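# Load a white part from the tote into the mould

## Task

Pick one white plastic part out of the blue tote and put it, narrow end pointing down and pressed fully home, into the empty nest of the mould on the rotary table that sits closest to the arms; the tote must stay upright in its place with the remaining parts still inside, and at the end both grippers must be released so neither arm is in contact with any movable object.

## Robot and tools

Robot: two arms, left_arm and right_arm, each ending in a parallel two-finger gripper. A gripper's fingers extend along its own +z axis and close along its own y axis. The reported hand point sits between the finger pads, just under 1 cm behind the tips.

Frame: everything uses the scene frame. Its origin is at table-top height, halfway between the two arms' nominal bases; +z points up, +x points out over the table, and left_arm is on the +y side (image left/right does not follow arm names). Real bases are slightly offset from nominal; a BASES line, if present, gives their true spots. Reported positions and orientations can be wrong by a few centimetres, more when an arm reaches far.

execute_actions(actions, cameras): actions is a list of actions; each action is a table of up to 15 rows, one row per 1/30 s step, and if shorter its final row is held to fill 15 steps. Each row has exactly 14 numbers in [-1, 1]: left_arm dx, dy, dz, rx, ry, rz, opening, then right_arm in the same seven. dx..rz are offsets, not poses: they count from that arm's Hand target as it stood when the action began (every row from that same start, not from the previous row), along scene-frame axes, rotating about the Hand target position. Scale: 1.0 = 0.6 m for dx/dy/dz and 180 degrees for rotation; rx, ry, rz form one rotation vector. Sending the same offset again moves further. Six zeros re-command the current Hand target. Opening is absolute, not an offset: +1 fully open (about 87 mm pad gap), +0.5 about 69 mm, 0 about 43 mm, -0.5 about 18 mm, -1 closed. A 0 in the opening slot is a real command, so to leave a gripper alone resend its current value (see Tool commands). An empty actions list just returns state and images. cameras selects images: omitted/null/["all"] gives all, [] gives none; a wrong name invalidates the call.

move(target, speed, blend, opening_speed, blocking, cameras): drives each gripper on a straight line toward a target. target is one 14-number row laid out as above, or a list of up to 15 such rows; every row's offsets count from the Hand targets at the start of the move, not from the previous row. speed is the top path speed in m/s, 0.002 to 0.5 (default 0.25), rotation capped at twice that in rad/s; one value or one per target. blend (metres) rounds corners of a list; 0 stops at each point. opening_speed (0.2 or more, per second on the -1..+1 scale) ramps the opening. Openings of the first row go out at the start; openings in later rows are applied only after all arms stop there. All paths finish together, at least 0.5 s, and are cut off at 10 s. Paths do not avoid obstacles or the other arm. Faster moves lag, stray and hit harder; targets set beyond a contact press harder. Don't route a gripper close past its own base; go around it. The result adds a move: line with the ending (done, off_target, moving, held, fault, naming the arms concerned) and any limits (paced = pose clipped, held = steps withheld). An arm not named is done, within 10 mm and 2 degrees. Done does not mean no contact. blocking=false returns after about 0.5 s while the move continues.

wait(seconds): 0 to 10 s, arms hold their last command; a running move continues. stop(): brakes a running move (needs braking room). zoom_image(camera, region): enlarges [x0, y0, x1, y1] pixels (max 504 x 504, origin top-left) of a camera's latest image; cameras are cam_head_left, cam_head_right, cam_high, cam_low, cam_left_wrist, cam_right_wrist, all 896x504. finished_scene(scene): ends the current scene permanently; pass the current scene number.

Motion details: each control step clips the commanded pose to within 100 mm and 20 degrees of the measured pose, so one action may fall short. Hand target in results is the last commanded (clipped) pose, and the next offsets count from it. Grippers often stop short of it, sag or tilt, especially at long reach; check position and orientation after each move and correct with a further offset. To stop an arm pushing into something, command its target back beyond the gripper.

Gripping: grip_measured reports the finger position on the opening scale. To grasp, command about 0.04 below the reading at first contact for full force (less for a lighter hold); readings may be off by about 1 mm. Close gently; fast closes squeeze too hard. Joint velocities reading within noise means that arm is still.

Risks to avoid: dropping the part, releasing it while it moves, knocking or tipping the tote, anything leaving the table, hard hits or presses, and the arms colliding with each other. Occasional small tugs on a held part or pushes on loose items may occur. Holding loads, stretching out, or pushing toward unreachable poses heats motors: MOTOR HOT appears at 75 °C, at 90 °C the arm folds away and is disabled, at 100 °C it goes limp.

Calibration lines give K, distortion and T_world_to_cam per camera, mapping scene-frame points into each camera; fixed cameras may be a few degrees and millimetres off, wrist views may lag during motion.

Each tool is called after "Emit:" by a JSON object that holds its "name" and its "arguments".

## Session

Emit:
{"name": "execute_actions", "arguments": {"actions": []}}

Scene clock: 0.00 s.
left_arm: end_effector_position=(+0.0654, +0.1408, +0.2191) grip_measured=+1.000 end_effector_quat_wxyz=(+0.104, +0.291, +0.951, -0.007) | right_arm: end_effector_position=(+0.1959, -0.1785, +0.2076) grip_measured=+0.985 end_effector_quat_wxyz=(-0.068, +0.964, -0.251, -0.061)
Joint positions: left_arm=[-1.358 1.263 1.325 -1.52 -0.176 -0.766 1] | right_arm=[0.771 1.571 1.516 -1.467 -0.177 -1.88 0.993]
Joint velocities: within noise
Joint torques (N m): no reading
Motor temperatures (°C): left_arm=[29 31 34 28 27 29 28] | right_arm=[30 40 33 28 27 28 31]
Heat: left arm: 34 °C; right arm: 40 °C.
Hand target: left_arm +0.0659, +0.1398, +0.2209; +0.107, +0.291, +0.951, -0.011 | right_arm +0.1968, -0.1774, +0.2119; -0.075, +0.964, -0.250, -0.058
Tool commands: left_gripper/opening=+1.0 right_gripper/opening=+1.0
camera_calibration:
cam_left_wrist: T_world_to_cam=[[-0.5517, -0.833166, -0.0382358, 0.158456], [-0.663127, 0.410378, 0.625981, -0.129835], [-0.505855, 0.370709, -0.7789, 0.286384], [0, 0, 0, 1]] pos_world=[0.146192, 0.0791363, 0.310397]
cam_right_wrist: T_world_to_cam=[[0.487418, 0.865487, 0.11557, 0.0310033], [0.632847, -0.441351, 0.636172, -0.309469], [0.601606, -0.236943, -0.762843, 0.139822], [0, 0, 0, 1]] pos_world=[0.0966168, -0.130287, 0.299954]

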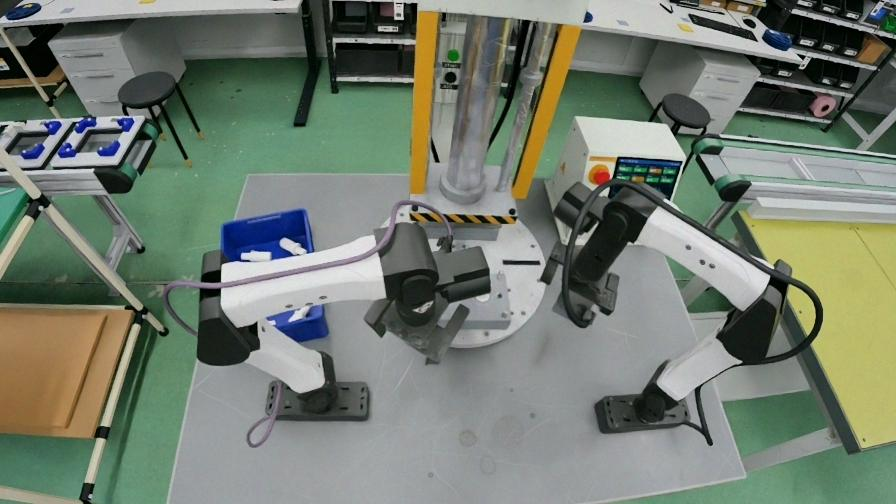

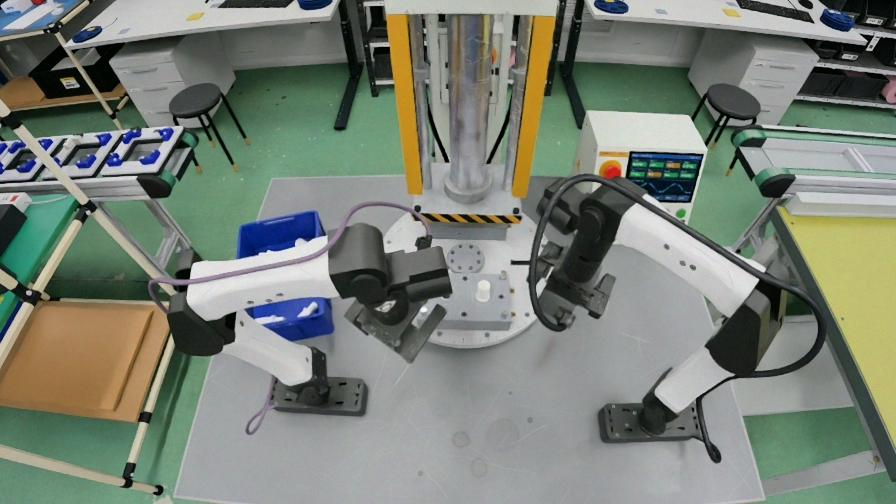

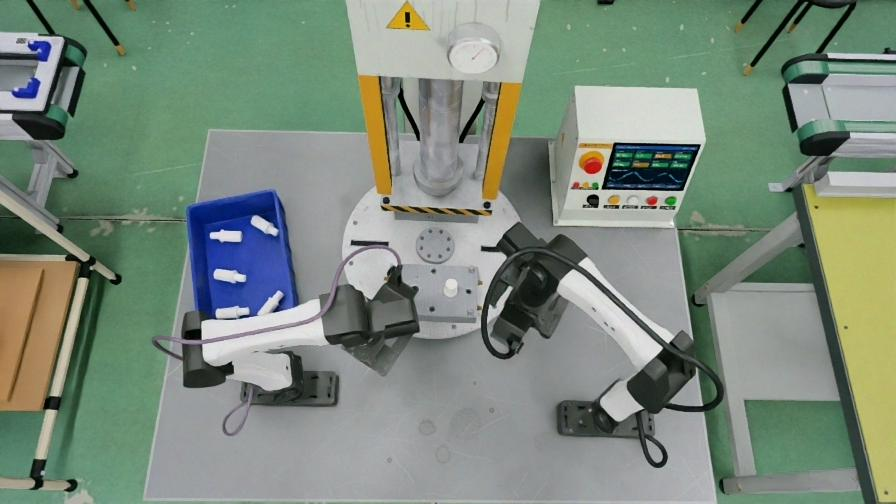

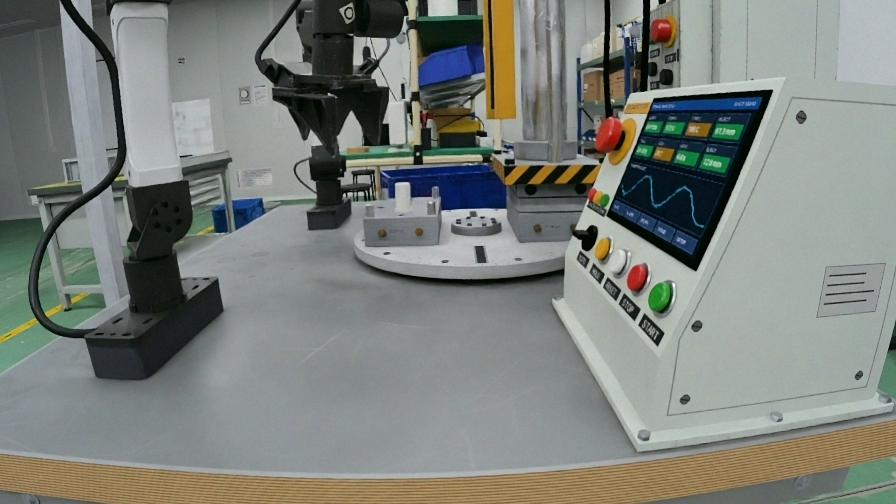

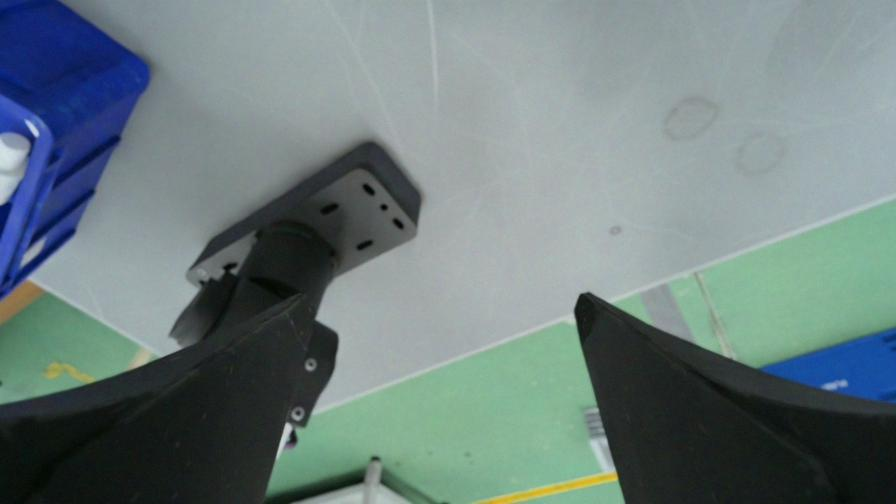

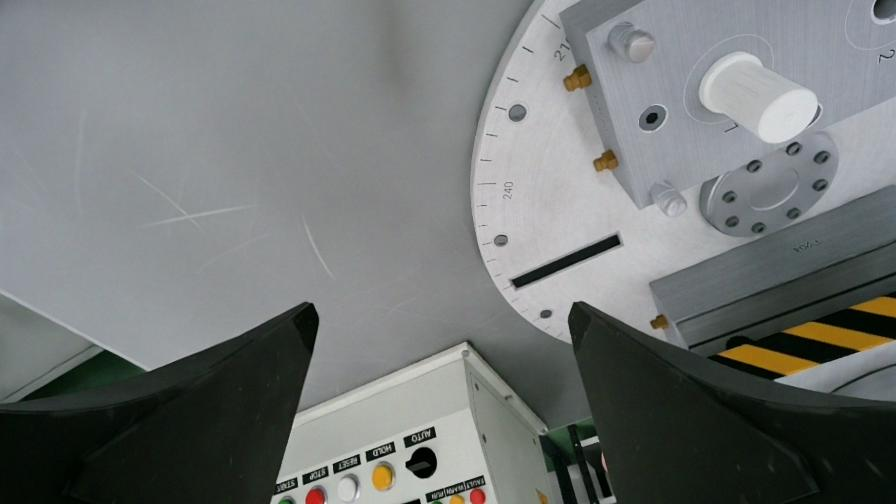

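Emit:
{"name": "zoom_image", "arguments": {"camera": "cam_high", "region": [170, 180, 310, 340]}}

Emit:
{"name": "zoom_image", "arguments": {"camera": "cam_high", "region": [360, 220, 520, 340]}}

Scaled by 3.150 from the camera's 896x504 image, which has a finer 1280x720 frame.

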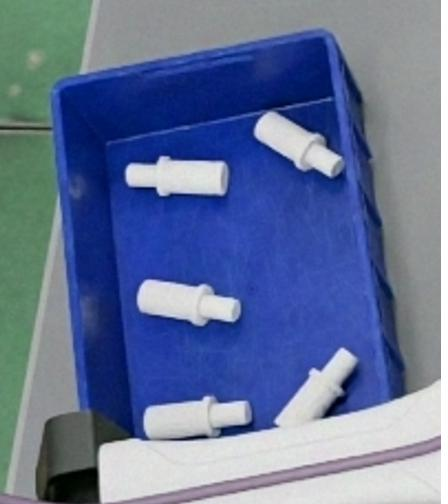

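Scaled by 3.150 from the camera's 896x504 image, which has a finer 1280x720 frame.

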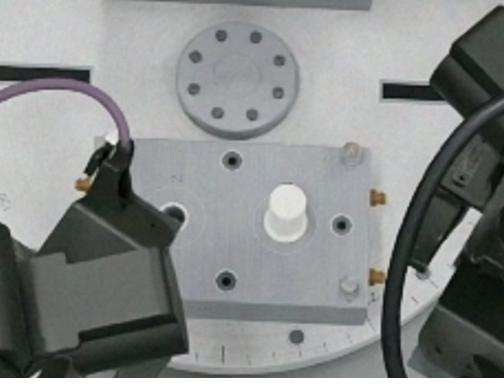

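Emit:
{"name": "move", "arguments": {"target": [[0.357,0.183,0.05,0.029,-0.087,0.31,0.5,0,-0.4,0.06,0,0,0,1],[0.327,0.598,-0.02,0.0586,-0.174,0.617,0.5,0,-0.4,0.06,0,0,0,1]], "blend": 0.05, "speed": 0.3, "cameras": ["cam_high","cam_left_wrist"]}}

Scene clock: 78.17 s.
left_arm: end_effector_position=(+0.2628, +0.4948, +0.2150) grip_measured=+0.500 end_effector_quat_wxyz=(+0.265, -0.602, +0.722, +0.214) | right_arm: end_effector_position=(+0.2010, -0.4147, +0.2470) grip_measured=+0.985 end_effector_quat_wxyz=(+0.028, +0.878, -0.468, +0.095)
Joint positions: left_arm=[0.44 1.337 1.256 -1.035 -0.547 -0.834 0.75] | right_arm=[0.108 1.231 1.338 -1.547 0.149 -2.088 0.993]
Joint velocities: within noise
Joint torques (N m): left_arm=[1.22 -3.36 6.71 1.19 -0.37 -0.06] | right_arm=[-0.47 -2.89 5.3 0.36 0.17 -0.07]
Motor temperatures (°C): left_arm=[29 32 40 28 27 29 28] | right_arm=[29 44 37 28 27 28 31]
Heat: left arm: 40 °C; right arm: 44 °C.
Hand target: left_arm +0.2621, +0.4986, +0.2089; +0.261, -0.607, +0.717, +0.221 | right_arm +0.1968, -0.4174, +0.2479; -0.033, +0.938, -0.344, +0.006
Off the commanded pose: left_arm 0.007 m, 1 deg | right_arm 0.005 m, 34 deg; orientation clipped.
joint sent to its limit (right arm) — joint 4 (wrist pitch), lower limit; joint 6 (wrist roll), lower limit. The joint targets are off in orientation, not in position.
move: off_target (right_arm); limits=paced
camera_calibration:
cam_left_wrist: T_world_to_cam=[[0.98298, -0.182492, 0.0211533, -0.175858], [-0.183249, -0.965781, 0.183541, 0.508262], [-0.0130655, -0.184294, -0.982784, 0.440716], [0, 0, 0, 1]] pos_world=[0.271761, 0.539998, 0.343562]
Images, in order (width x height): cam_high 896x504, cam_left_wrist 896x504.

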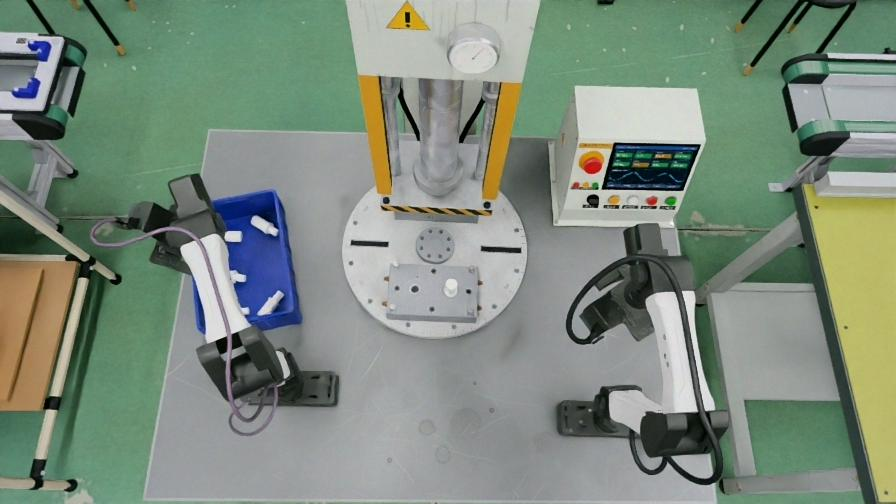

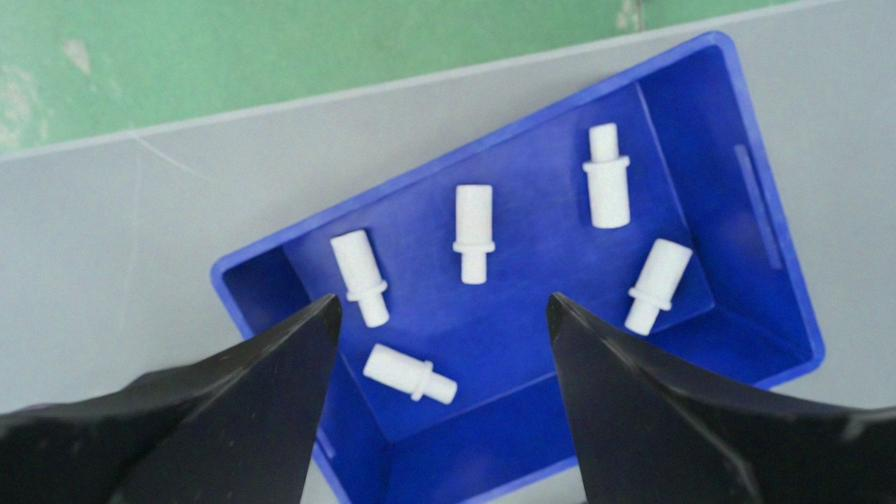

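Emit:
{"name": "move", "arguments": {"target": [0.048,0,-0.195,0,0,0,0.5,0,0,0,0,0,0,1], "cameras": ["cam_left_wrist"]}}

Scene clock: 91.53 s.
left_arm: end_effector_position=(+0.2915, +0.4984, +0.0974) grip_measured=+0.500 end_effector_quat_wxyz=(+0.263, -0.607, +0.718, +0.214) | right_arm: end_effector_position=(+0.2010, -0.4147, +0.2470) grip_measured=+0.985 end_effector_quat_wxyz=(+0.028, +0.878, -0.468, +0.095)
Joint positions: left_arm=[0.408 1.497 0.921 -0.569 -0.563 -0.883 0.75] | right_arm=[0.108 1.231 1.338 -1.547 0.149 -2.088 0.993]
Joint velocities: within noise
Joint torques (N m): left_arm=[0.2 -4.3 6.83 1.16 -0.4 -0.06] | right_arm=[-0.49 -3.03 5.53 0.4 0.15 -0.11]
Motor temperatures (°C): left_arm=[29 32 39 29 27 29 28] | right_arm=[29 43 37 28 27 28 31]
Heat: left arm: 39 °C; right arm: 43 °C.
Hand target: left_arm +0.2910, +0.4987, +0.0920; +0.261, -0.607, +0.717, +0.221 | right_arm +0.1968, -0.4174, +0.2479; -0.033, +0.938, -0.344, +0.006
Off the commanded pose: left_arm 0.005 m, 1 deg | right_arm 0.005 m, 20 deg; orientation clipped.
joint sent to its limit (right arm) — joint 4 (wrist pitch), lower limit; joint 6 (wrist roll), lower limit. The joint targets are off in orientation, not in position.
move: off_target (right_arm); limits=paced
camera_calibration:
cam_left_wrist: T_world_to_cam=[[0.98516, -0.170286, 0.0214932, -0.207665], [-0.171279, -0.967292, 0.187109, 0.535565], [-0.0110717, -0.188013, -0.982104, 0.32742], [0, 0, 0, 1]] pos_world=[0.299939, 0.544245, 0.225815]
Images, in order (width x height): cam_left_wrist 896x504.

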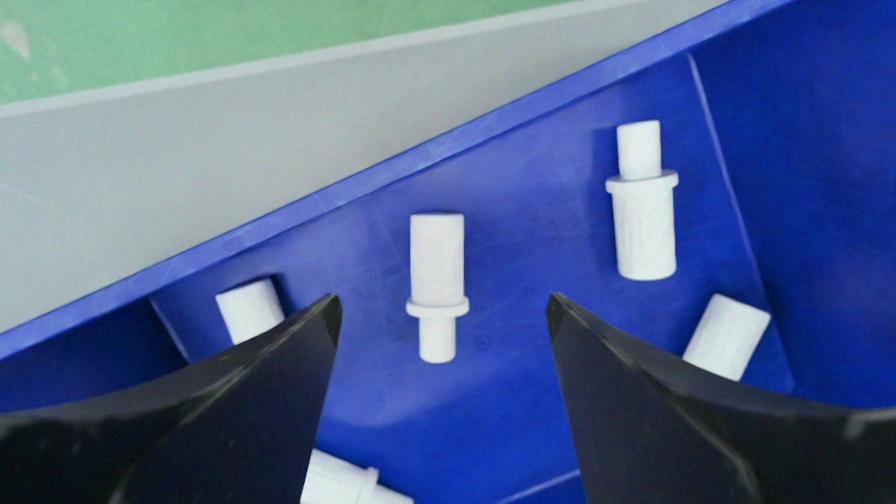

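Emit:
{"name": "move", "arguments": {"target": [-0.004,-0.003,-0.128,0,0,0,0.2,0,0,0,0,0,0,1], "speed": 0.12, "cameras": ["cam_left_wrist"]}}

Scene clock: 105.17 s.
left_arm: end_effector_position=(+0.2901, +0.4982, +0.0204) grip_measured=+0.200 end_effector_quat_wxyz=(+0.263, -0.609, +0.717, +0.215) | right_arm: end_effector_position=(+0.2010, -0.4147, +0.2470) grip_measured=+0.985 end_effector_quat_wxyz=(+0.028, +0.878, -0.468, +0.095)
Joint positions: left_arm=[0.408 1.655 0.729 -0.219 -0.565 -0.888 0.6] | right_arm=[0.108 1.231 1.338 -1.547 0.149 -2.088 0.993]
Joint velocities: within noise
Joint torques (N m): left_arm=[0.02 -4.7 5.74 1.15 -0.4 -0.04] | right_arm=[-0.49 -2.82 5.38 0.4 0.17 -0.08]
Motor temperatures (°C): left_arm=[29 32 39 30 27 29 28] | right_arm=[29 42 37 28 27 28 31]
Heat: left arm: 39 °C; right arm: 42 °C.
Hand target: left_arm +0.2884, +0.4969, +0.0151; +0.261, -0.607, +0.717, +0.221 | right_arm +0.1968, -0.4174, +0.2479; -0.033, +0.938, -0.344, +0.006
Off the commanded pose: left_arm 0.006 m, 1 deg | right_arm 0.005 m, 20 deg; orientation clipped.
joint sent to its limit (right arm) — joint 4 (wrist pitch), lower limit; joint 6 (wrist roll), lower limit. The joint targets are off in orientation, not in position.
move: off_target (right_arm); limits=paced
camera_calibration:
cam_left_wrist: T_world_to_cam=[[0.985889, -0.165903, 0.0223346, -0.207133], [-0.167144, -0.968225, 0.186018, 0.548772], [-0.00923596, -0.187126, -0.982292, 0.250761], [0, 0, 0, 1]] pos_world=[0.29825, 0.543895, 0.148865]
Images, in order (width x height): cam_left_wrist 896x504.

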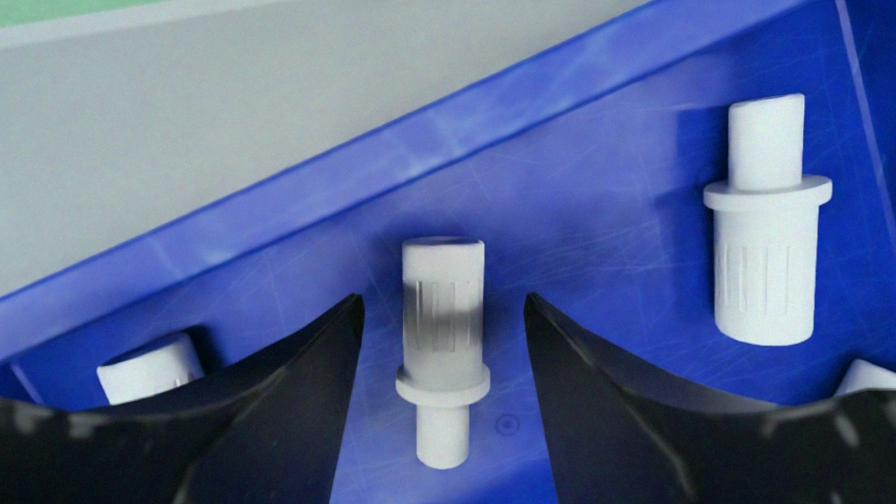

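Emit:
{"name": "move", "arguments": {"target": [[0,0,0,0,0,0,-0.5,0,0,0,0,0,0,1],[0,0,0.375,0,0,0,-0.5,0,0,0,0,0,0,1],[0,-0.495,0.375,0,0,-0.4,-0.5,0,0,0,0,0,0,1],[-0.383,-0.778,0.27,0,0,-0.947,-0.5,0,0,0,0,0,0,1]], "speed": [0.2,0.2,0.3,0.3], "blend": [0,0.03,0.05,0], "cameras": ["cam_left_wrist","cam_high"]}}

Scene clock: 138.27 s.
left_arm: end_effector_position=(+0.0620, +0.0336, +0.1796) grip_measured=-0.345 end_effector_quat_wxyz=(+0.245, +0.658, +0.672, -0.236) | right_arm: end_effector_position=(+0.2010, -0.4147, +0.2470) grip_measured=+0.985 end_effector_quat_wxyz=(+0.028, +0.878, -0.468, +0.095)
Joint positions: left_arm=[-1.403 1.123 0.939 -0.695 0.081 0.105 0.327] | right_arm=[0.108 1.231 1.338 -1.547 0.149 -2.088 0.993]
Joint velocities: within noise
Joint torques (N m): left_arm=[0.21 -2.28 8.02 1.64 0.3 0.1] | right_arm=[-0.49 -2.95 5.37 0.37 0.17 -0.1]
Motor temperatures (°C): left_arm=[29 33 39 30 28 29 28] | right_arm=[29 41 37 28 27 28 31]
Heat: left arm: 39 °C; right arm: 41 °C.
Hand target: left_arm +0.0586, +0.0301, +0.1772; +0.242, +0.664, +0.665, -0.242 | right_arm +0.1968, -0.4174, +0.2479; -0.033, +0.938, -0.344, +0.006
Off the commanded pose: left_arm 0.005 m, 1 deg | right_arm 0.005 m, 20 deg; orientation clipped.
joint sent to its limit (right arm) — joint 4 (wrist pitch), lower limit; joint 6 (wrist roll), lower limit. The joint targets are off in orientation, not in position.
move: off_target (right_arm); limits=paced
camera_calibration:
cam_left_wrist: T_world_to_cam=[[-0.999719, -0.0231529, 0.0050125, 0.0585258], [-0.0218302, 0.982571, 0.184601, -0.0431165], [-0.00919919, 0.18444, -0.982801, 0.305695], [0, 0, 0, 1]] pos_world=[0.0603803, -0.0126623, 0.308103]
Images, in order (width x height): cam_high 896x504, cam_left_wrist 896x504.

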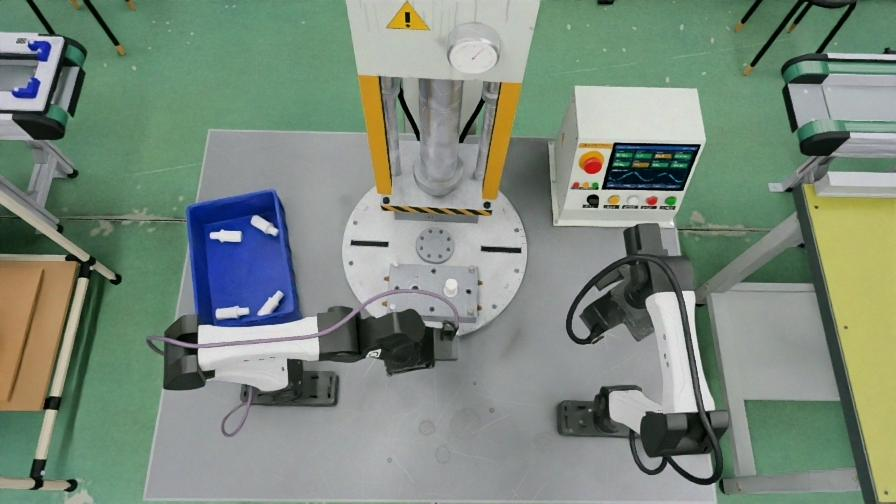

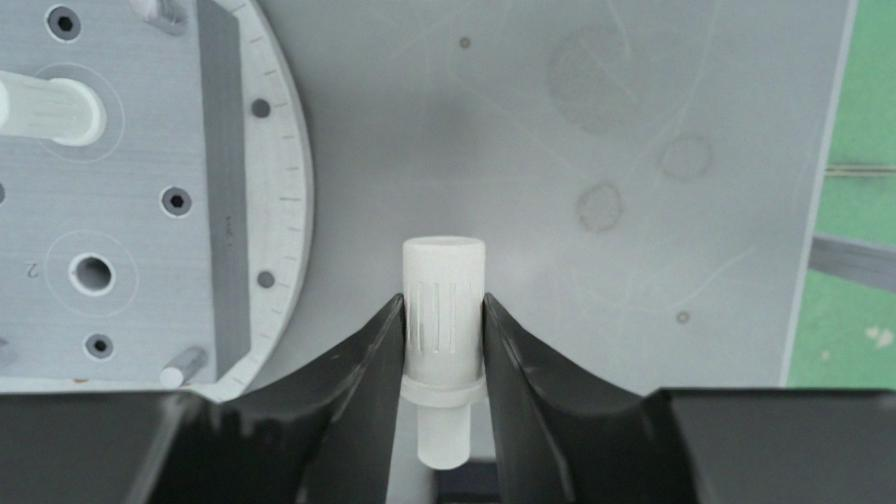

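Emit:
{"name": "move", "arguments": {"target": [[-0.033,0,-0.2,0,0,0,-0.5,0,0,0,0,0,0,1],[-0.033,0,-0.275,0,0,0,-0.5,0,0,0,0,0,0,1]], "speed": [0.2,0.05], "blend": [0.01,0], "cameras": ["cam_low"]}}

Emit:
{"name": "zoom_image", "arguments": {"camera": "cam_low", "region": [200, 120, 400, 260]}}

Scene clock: 150.23 s.
left_arm: end_effector_position=(+0.0397, +0.0283, +0.0168) grip_measured=-0.345 end_effector_quat_wxyz=(+0.242, +0.665, +0.663, -0.246) | right_arm: end_effector_position=(+0.2010, -0.4147, +0.2470) grip_measured=+0.985 end_effector_quat_wxyz=(+0.028, +0.878, -0.468, +0.095)
Joint positions: left_arm=[-1.494 1.396 0.405 0.123 0.047 0.049 0.327] | right_arm=[0.108 1.231 1.338 -1.547 0.149 -2.088 0.993]
Joint velocities: within noise
Joint torques (N m): left_arm=[-0.03 -2.99 5.86 1.71 0 -0.07] | right_arm=[-0.49 -2.8 5.44 0.39 0.17 -0.09]
Motor temperatures (°C): left_arm=[29 32 39 31 27 29 29] | right_arm=[29 41 37 28 27 28 31]
Heat: left arm: 39 °C; right arm: 41 °C.
Hand target: left_arm +0.0388, +0.0302, +0.0122; +0.242, +0.664, +0.665, -0.242 | right_arm +0.1968, -0.4174, +0.2479; -0.033, +0.938, -0.344, +0.006
Off the commanded pose: left_arm 0.005 m, 1 deg | right_arm 0.005 m, 20 deg; orientation clipped.
joint sent to its limit (right arm) — joint 4 (wrist pitch), lower limit; joint 6 (wrist roll), lower limit. The joint targets are off in orientation, not in position.
move: off_target (right_arm); limits=paced
Images, in order (width x height): cam_low 896x504.

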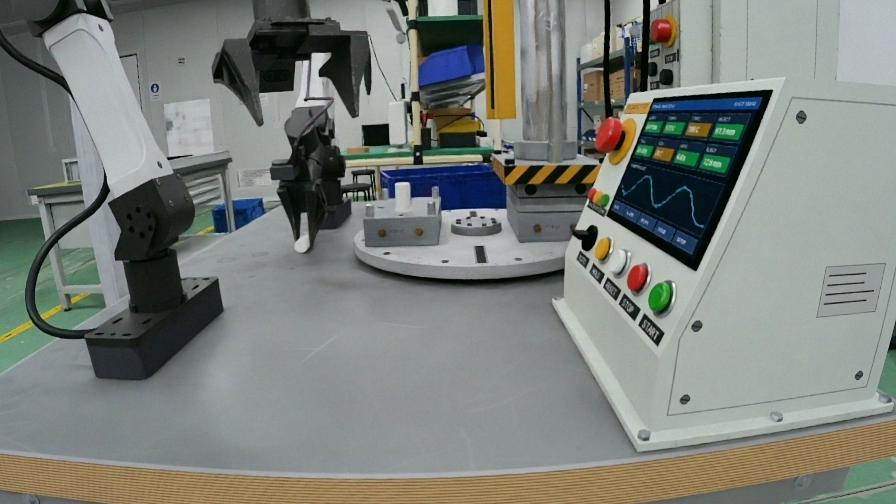

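Scaled by 2.520 from the camera's 896x504 image, which has a finer 1280x720 frame.

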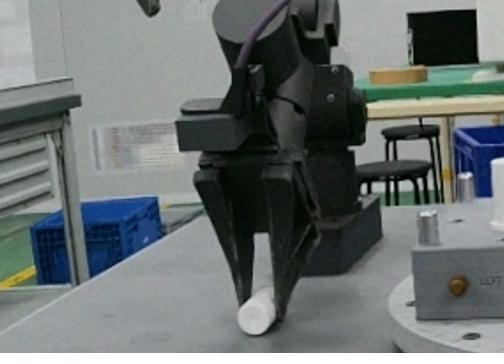

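Emit:
{"name": "move", "arguments": {"target": [[-0.033,0,-0.272,0,0,0,-0.2,0,0,0,0,0,0,1]], "opening_speed": 0.4, "cameras": []}}

Scene clock: 156.03 s.
left_arm: end_effector_position=(+0.0260, -0.0726, +0.0095) grip_measured=-0.200 end_effector_quat_wxyz=(+0.361, +0.613, +0.608, -0.353) | right_arm: end_effector_position=(+0.2010, -0.4147, +0.2470) grip_measured=+0.985 end_effector_quat_wxyz=(+0.028, +0.878, -0.468, +0.095)
Joint positions: left_arm=[-1.571 1.849 0.442 0.896 -0.017 0.006 0.4] | right_arm=[0.108 1.231 1.338 -1.547 0.149 -2.088 0.993]
Joint velocities: within noise
Joint torques (N m): left_arm=[-0.02 -1.24 2.37 -0.55 0.07 -0.19] | right_arm=[-0.43 -2.78 5.48 0.4 0.18 -0.12]
Motor temperatures (°C): left_arm=[29 32 39 31 27 29 29] | right_arm=[29 41 37 28 27 28 31]
Heat: left arm: 39 °C; right arm: 41 °C.
Hand target: left_arm +0.0223, -0.0185, -0.0745; +0.247, +0.663, +0.663, -0.246 | right_arm +0.1968, -0.4174, +0.2479; -0.033, +0.938, -0.344, +0.006
Off the commanded pose: left_arm 0.191 m, 21 deg; position and orientation clipped | right_arm 0.005 m, 20 deg; orientation clipped.
joint sent to its limit (right arm) — joint 4 (wrist pitch), lower limit; joint 6 (wrist roll), lower limit. The joint targets are off in orientation, not in position.
move: off_target (left_arm, right_arm); limits=paced
No camera images: "cameras" was empty.

Emit:
{"name": "move", "arguments": {"target": [0.01,-0.06,0.27,0,0,0,0.3,0,0,0,0,0,0,1], "cameras": ["cam_left_wrist","cam_low"]}}

Scene clock: 161.30 s.
left_arm: end_effector_position=(+0.0278, -0.0497, +0.0825) grip_measured=+0.300 end_effector_quat_wxyz=(+0.249, +0.665, +0.662, -0.241) | right_arm: end_effector_position=(+0.2010, -0.4148, +0.2471) grip_measured=+0.985 end_effector_quat_wxyz=(+0.028, +0.878, -0.468, +0.095)
Joint positions: left_arm=[-1.564 1.528 0.834 -0.169 -0.013 0.004 0.65] | right_arm=[0.108 1.231 1.338 -1.547 0.149 -2.088 0.993]
Joint velocities: within noise
Joint torques (N m): left_arm=[1.39 -5.44 10.3 1.4 0.24 -0.01] | right_arm=[-0.51 -2.84 5.38 0.4 0.17 -0.1]
Motor temperatures (°C): left_arm=[29 32 39 31 27 29 28] | right_arm=[29 41 37 28 27 28 31]
Heat: left arm: 39 °C; right arm: 41 °C.
Hand target: left_arm +0.0284, -0.0546, +0.0876; +0.247, +0.662, +0.663, -0.246 | right_arm +0.1968, -0.4174, +0.2479; -0.033, +0.938, -0.344, +0.006
Off the commanded pose: left_arm 0.007 m, 1 deg | right_arm 0.005 m, 20 deg; orientation clipped.
joint sent to its limit (right arm) — joint 4 (wrist pitch), lower limit; joint 6 (wrist roll), lower limit. The joint targets are off in orientation, not in position.
move: off_target (right_arm); limits=paced
camera_calibration:
cam_left_wrist: T_world_to_cam=[[-0.999998, 0.000323243, -0.00203806, 0.02465], [-0.000032813, 0.985039, 0.172331, 0.0564642], [0.00206327, 0.172331, -0.985037, 0.224616], [0, 0, 0, 1]] pos_world=[0.0241883, -0.0943356, 0.211574]
Images, in order (width x height): cam_low 896x504, cam_left_wrist 896x504.

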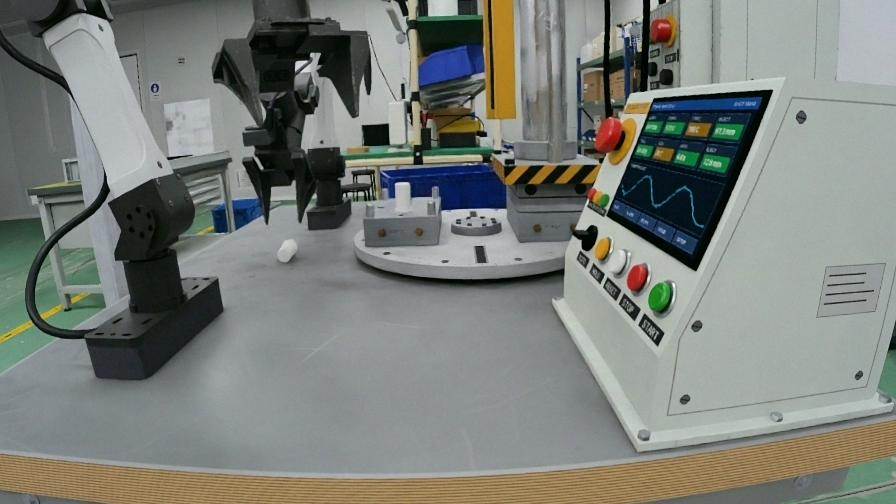

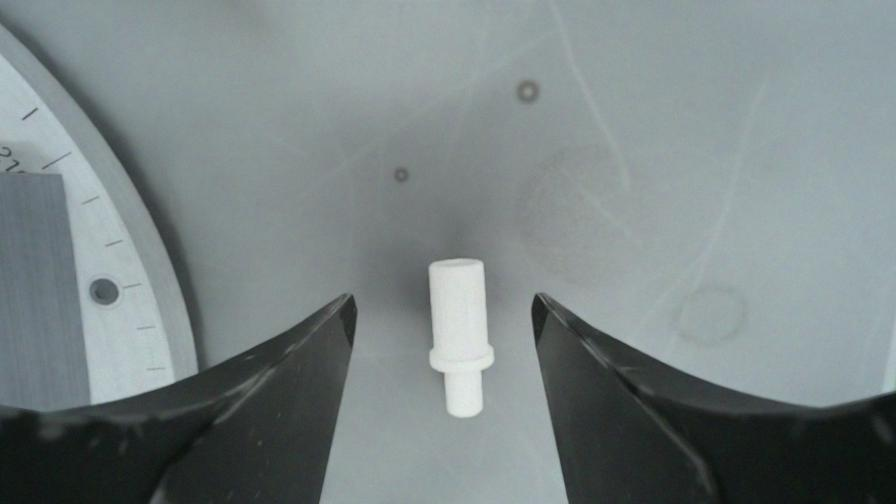

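Emit:
{"name": "move", "arguments": {"target": [-0.01,0.04,0.05,0.306,0,0.017,0.3,0,0,0,0,0,0,1], "speed": 0.5, "cameras": ["cam_left_wrist"]}}

Scene clock: 174.83 s.
left_arm: end_effector_position=(+0.0255, -0.0286, +0.1201) grip_measured=+0.300 end_effector_quat_wxyz=(-0.072, +0.686, +0.719, +0.085) | right_arm: end_effector_position=(+0.2010, -0.4148, +0.2471) grip_measured=+0.985 end_effector_quat_wxyz=(+0.028, +0.878, -0.468, +0.095)
Joint positions: left_arm=[-1.564 2.263 2.042 -1.573 -0.013 -0.054 0.65] | right_arm=[0.108 1.231 1.338 -1.547 0.149 -2.088 0.993]
Joint velocities: within noise
Joint torques (N m): left_arm=[0.14 -8.92 8.94 -0.21 0.12 -0.06] | right_arm=[-0.49 -2.82 5.57 0.39 0.15 -0.11]
Motor temperatures (°C): left_arm=[29 33 39 31 27 29 28] | right_arm=[29 40 37 28 27 28 31]
Heat: left arm: 39 °C; right arm: 40 °C.
Hand target: left_arm +0.0224, -0.0305, +0.1176; -0.081, +0.684, +0.719, +0.095 | right_arm +0.1968, -0.4174, +0.2479; -0.033, +0.938, -0.344, +0.006
Off the commanded pose: left_arm 0.004 m, 1 deg | right_arm 0.005 m, 20 deg; orientation clipped.
joint sent to its limit (left arm) — joint 4 (wrist pitch), lower limit. The joint targets still meet the commanded pose.
joint sent to its limit (right arm) — joint 4 (wrist pitch), lower limit; joint 6 (wrist roll), lower limit. The joint targets are off in orientation, not in position.
move: off_target (right_arm); limits=paced
camera_calibration:
cam_left_wrist: T_world_to_cam=[[-0.99848, -0.0519628, -0.0183818, 0.022875], [-0.039839, 0.449907, 0.892186, -0.0715742], [-0.0380904, 0.891562, -0.451293, 0.215538], [0, 0, 0, 1]] pos_world=[0.0281987, -0.158776, 0.161549]
Images, in order (width x height): cam_left_wrist 896x504.

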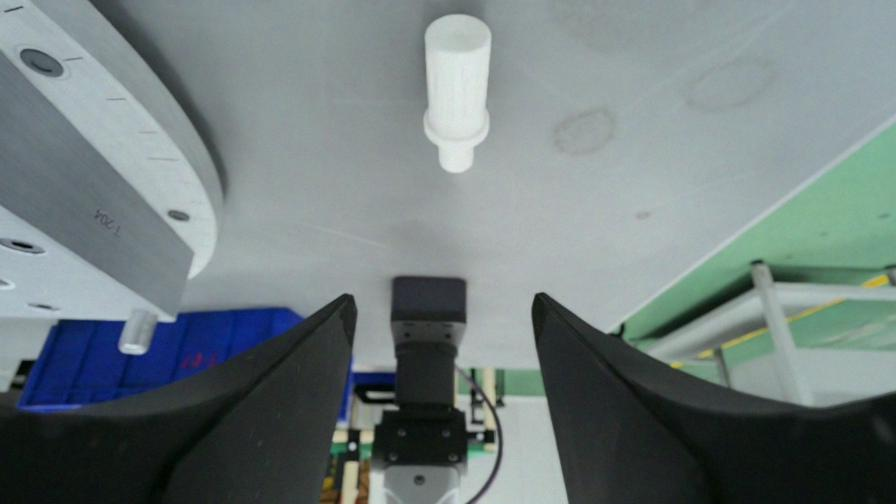

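Emit:
{"name": "move", "arguments": {"target": [-0.007,0.007,-0.168,0,0,0,0.2,0,0,0,0,0,0,1], "speed": 0.15, "cameras": ["cam_left_wrist","cam_low"]}}

Emit:
{"name": "zoom_image", "arguments": {"camera": "cam_low", "region": [220, 180, 360, 280]}}

Scene clock: 188.60 s.
left_arm: end_effector_position=(+0.0222, -0.0271, +0.0262) grip_measured=+0.200 end_effector_quat_wxyz=(-0.076, +0.685, +0.719, +0.091) | right_arm: end_effector_position=(+0.2010, -0.4148, +0.2471) grip_measured=+0.985 end_effector_quat_wxyz=(+0.028, +0.878, -0.468, +0.095)
Joint positions: left_arm=[-1.573 2.335 1.781 -1.255 -0.013 -0.064 0.6] | right_arm=[0.108 1.231 1.338 -1.547 0.149 -2.088 0.993]
Joint velocities: within noise
Joint torques (N m): left_arm=[0.03 -9.16 5.96 0.04 0.15 -0.06] | right_arm=[-0.5 -2.81 5.53 0.39 0.16 -0.11]
Motor temperatures (°C): left_arm=[29 36 40 30 27 29 28] | right_arm=[29 40 37 28 27 28 31]
Heat: left arm: 40 °C; right arm: 40 °C.
Hand target: left_arm +0.0182, -0.0263, +0.0168; -0.081, +0.684, +0.718, +0.095 | right_arm +0.1968, -0.4174, +0.2479; -0.033, +0.938, -0.344, +0.006
Off the commanded pose: left_arm 0.010 m, 1 deg | right_arm 0.005 m, 20 deg; orientation clipped.
joint sent to its limit (right arm) — joint 4 (wrist pitch), lower limit; joint 6 (wrist roll), lower limit. The joint targets are off in orientation, not in position.
move: off_target (right_arm); limits=paced
camera_calibration:
cam_left_wrist: T_world_to_cam=[[-0.998387, -0.0525674, -0.021451, 0.0180201], [-0.0423141, 0.437022, 0.898455, 0.0110198], [-0.0378548, 0.897914, -0.438541, 0.171543], [0, 0, 0, 1]] pos_world=[0.0249511, -0.1579, 0.0657145]
Images, in order (width x height): cam_low 896x504, cam_left_wrist 896x504.

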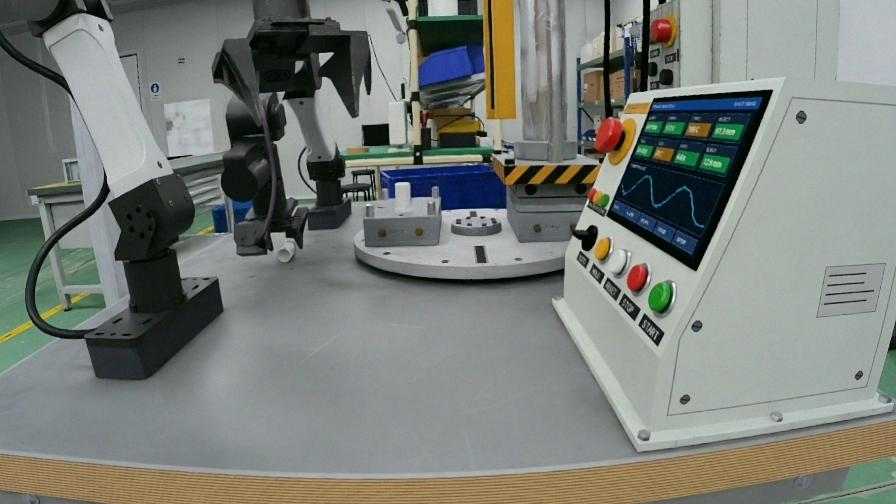

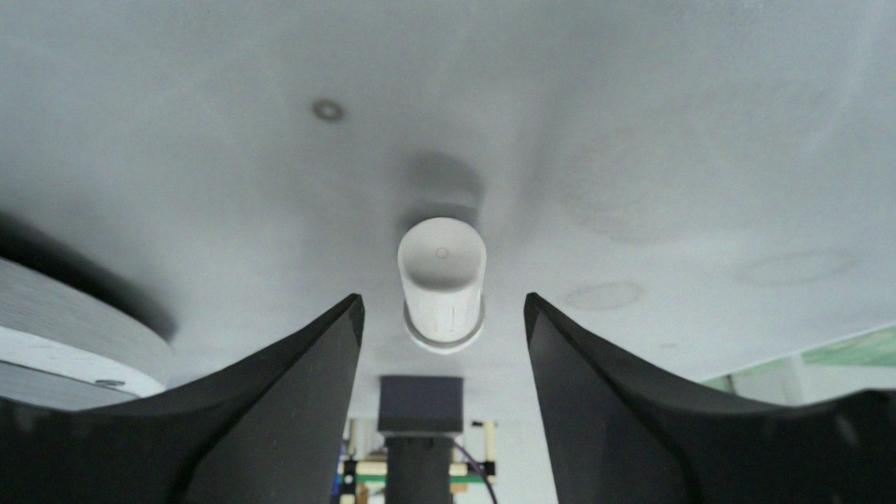

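Scaled by 3.600 from the camera's 896x504 image, which has a finer 1280x720 frame.

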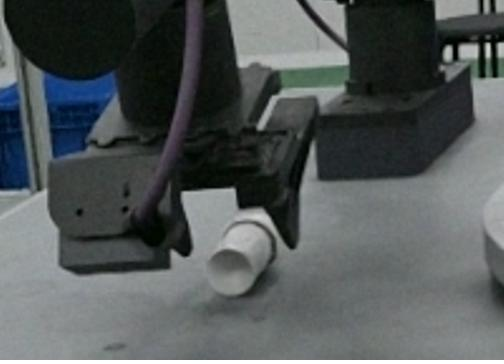

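Emit:
{"name": "move", "arguments": {"target": [[0.003,0.002,-0.014,0,0,0,0.0,0,0,0,0,0,0,1]], "speed": 0.05, "cameras": ["cam_left_wrist"]}}

Emit:
{"name": "zoom_image", "arguments": {"camera": "cam_left_wrist", "region": [340, 180, 560, 400]}}

Scene clock: 194.23 s.
left_arm: end_effector_position=(+0.0222, -0.0286, +0.0208) grip_measured=+0.000 end_effector_quat_wxyz=(-0.072, +0.686, +0.719, +0.087) | right_arm: end_effector_position=(+0.2010, -0.4148, +0.2471) grip_measured=+0.985 end_effector_quat_wxyz=(+0.028, +0.878, -0.468, +0.095)
Joint positions: left_arm=[-1.573 2.335 1.763 -1.225 -0.013 -0.064 0.5] | right_arm=[0.108 1.231 1.338 -1.547 0.149 -2.088 0.993]
Joint velocities: within noise
Joint torques (N m): left_arm=[0.4 -8.66 5.46 0.04 0.14 -0.02] | right_arm=[-0.44 -2.85 5.44 0.38 0.15 -0.1]
Motor temperatures (°C): left_arm=[29 36 40 30 27 29 28] | right_arm=[29 40 37 28 27 28 31]
Heat: left arm: 40 °C; right arm: 40 °C.
Hand target: left_arm +0.0200, -0.0252, +0.0084; -0.081, +0.684, +0.718, +0.095 | right_arm +0.1968, -0.4174, +0.2479; -0.033, +0.938, -0.344, +0.006
Off the commanded pose: left_arm 0.013 m, 1 deg | right_arm 0.005 m, 20 deg.
joint sent to its limit (right arm) — joint 4 (wrist pitch), lower limit; joint 6 (wrist roll), lower limit. The joint targets are off in orientation, not in position.
move: off_target (left_arm, right_arm)
camera_calibration:
cam_left_wrist: T_world_to_cam=[[-0.998391, -0.0528242, -0.0206341, 0.0177837], [-0.0421582, 0.447955, 0.893061, 0.0169154], [-0.0379321, 0.892494, -0.449462, 0.17055], [0, 0, 0, 1]] pos_world=[0.0249375, -0.158852, 0.061916]
Images, in order (width x height): cam_left_wrist 896x504.

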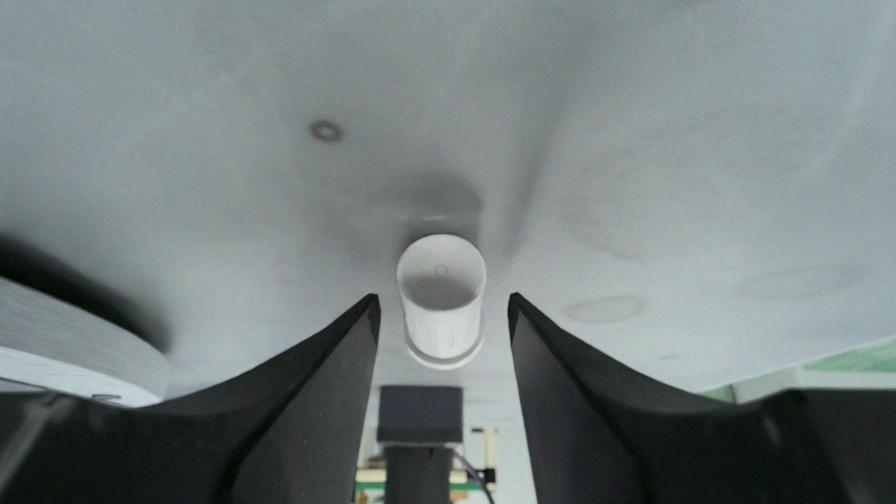

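Scaled by 2.291 from the camera's 896x504 image, which has a finer 1280x720 frame.

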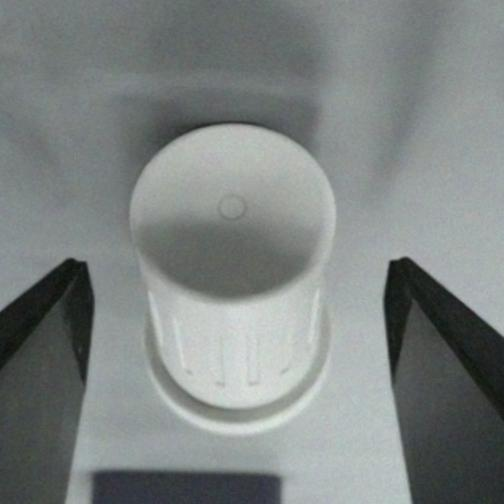

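Emit:
{"name": "move", "arguments": {"target": [[0.002,0.01,0,0,0,0,-0.1,0,0,0,0,0,0,1]], "speed": 0.1, "cameras": []}}

Emit:
{"name": "move", "arguments": {"target": [[0,0,0,0,0,0,-0.5,0,0,0,0,0,0,1]], "opening_speed": 0.8, "cameras": ["cam_left_wrist"]}}

Scene clock: 204.50 s.
left_arm: end_effector_position=(+0.0223, -0.0201, +0.0134) grip_measured=-0.100 end_effector_quat_wxyz=(-0.079, +0.685, +0.718, +0.095) | right_arm: end_effector_position=(+0.2010, -0.4148, +0.2471) grip_measured=+0.985 end_effector_quat_wxyz=(+0.028, +0.878, -0.468, +0.095)
Joint positions: left_arm=[-1.573 2.335 1.723 -1.207 -0.013 -0.064 0.45] | right_arm=[0.108 1.231 1.338 -1.547 0.149 -2.088 0.993]
Joint velocities: within noise
Joint torques (N m): left_arm=[0.58 -10.17 5.35 0 0.13 -0.01] | right_arm=[-0.49 -2.91 5.56 0.39 0.17 -0.09]
Motor temperatures (°C): left_arm=[29 37 40 30 27 29 28] | right_arm=[29 40 37 28 27 28 31]
Heat: left arm: 40 °C; right arm: 40 °C.
Hand target: left_arm +0.0212, -0.0192, +0.0083; -0.081, +0.684, +0.718, +0.095 | right_arm +0.1968, -0.4174, +0.2479; -0.033, +0.938, -0.344, +0.006
Off the commanded pose: left_arm 0.005 m, 0 deg | right_arm 0.005 m, 20 deg.
joint sent to its limit (right arm) — joint 4 (wrist pitch), lower limit; joint 6 (wrist roll), lower limit. The joint targets are off in orientation, not in position.
move: off_target (right_arm); limits=paced
No camera images: "cameras" was empty.

Scene clock: 205.50 s.
left_arm: end_effector_position=(+0.0223, -0.0201, +0.0134) grip_measured=-0.343 end_effector_quat_wxyz=(-0.079, +0.685, +0.718, +0.095) | right_arm: end_effector_position=(+0.2010, -0.4148, +0.2471) grip_measured=+0.985 end_effector_quat_wxyz=(+0.028, +0.878, -0.468, +0.095)
Joint positions: left_arm=[-1.573 2.335 1.723 -1.207 -0.013 -0.064 0.328] | right_arm=[0.108 1.231 1.338 -1.547 0.149 -2.088 0.993]
Joint velocities: within noise
Joint torques (N m): left_arm=[0.57 -10.15 5.33 0.01 0.13 -0.01] | right_arm=[-0.51 -2.84 5.59 0.36 0.15 -0.08]
Motor temperatures (°C): left_arm=[29 37 40 30 27 29 28] | right_arm=[29 40 37 28 27 28 31]
Heat: left arm: 40 °C; right arm: 40 °C.
Hand target: left_arm +0.0212, -0.0192, +0.0084; -0.081, +0.684, +0.718, +0.095 | right_arm +0.1968, -0.4174, +0.2479; -0.033, +0.938, -0.344, +0.006
Off the commanded pose: left_arm 0.005 m, 0 deg | right_arm 0.005 m, 20 deg.
joint sent to its limit (right arm) — joint 4 (wrist pitch), lower limit; joint 6 (wrist roll), lower limit. The joint targets are off in orientation, not in position.
move: off_target (right_arm); limits=paced
camera_calibration:
cam_left_wrist: T_world_to_cam=[[-0.998384, -0.0523598, -0.0220871, 0.0182336], [-0.0424366, 0.428434, 0.902576, 0.0191342], [-0.0377958, 0.902055, -0.429964, 0.159562], [0, 0, 0, 1]] pos_world=[0.0250469, -0.151177, 0.0517388]
Images, in order (width x height): cam_left_wrist 896x504.

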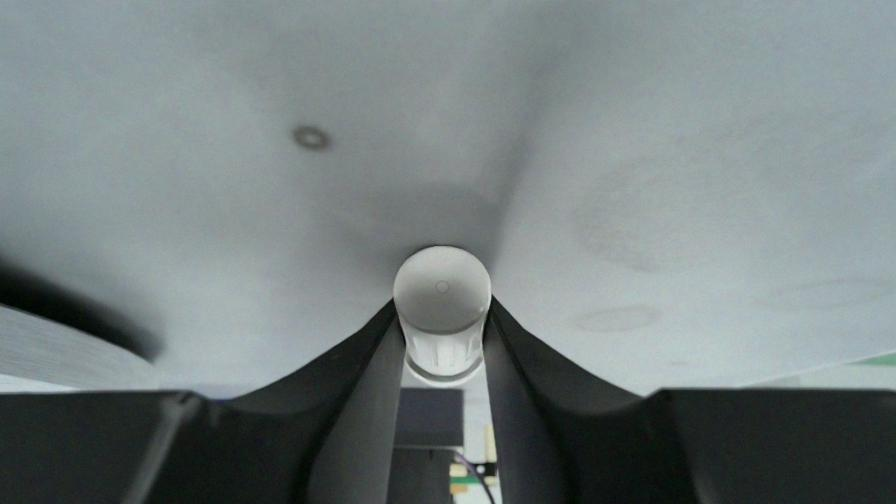

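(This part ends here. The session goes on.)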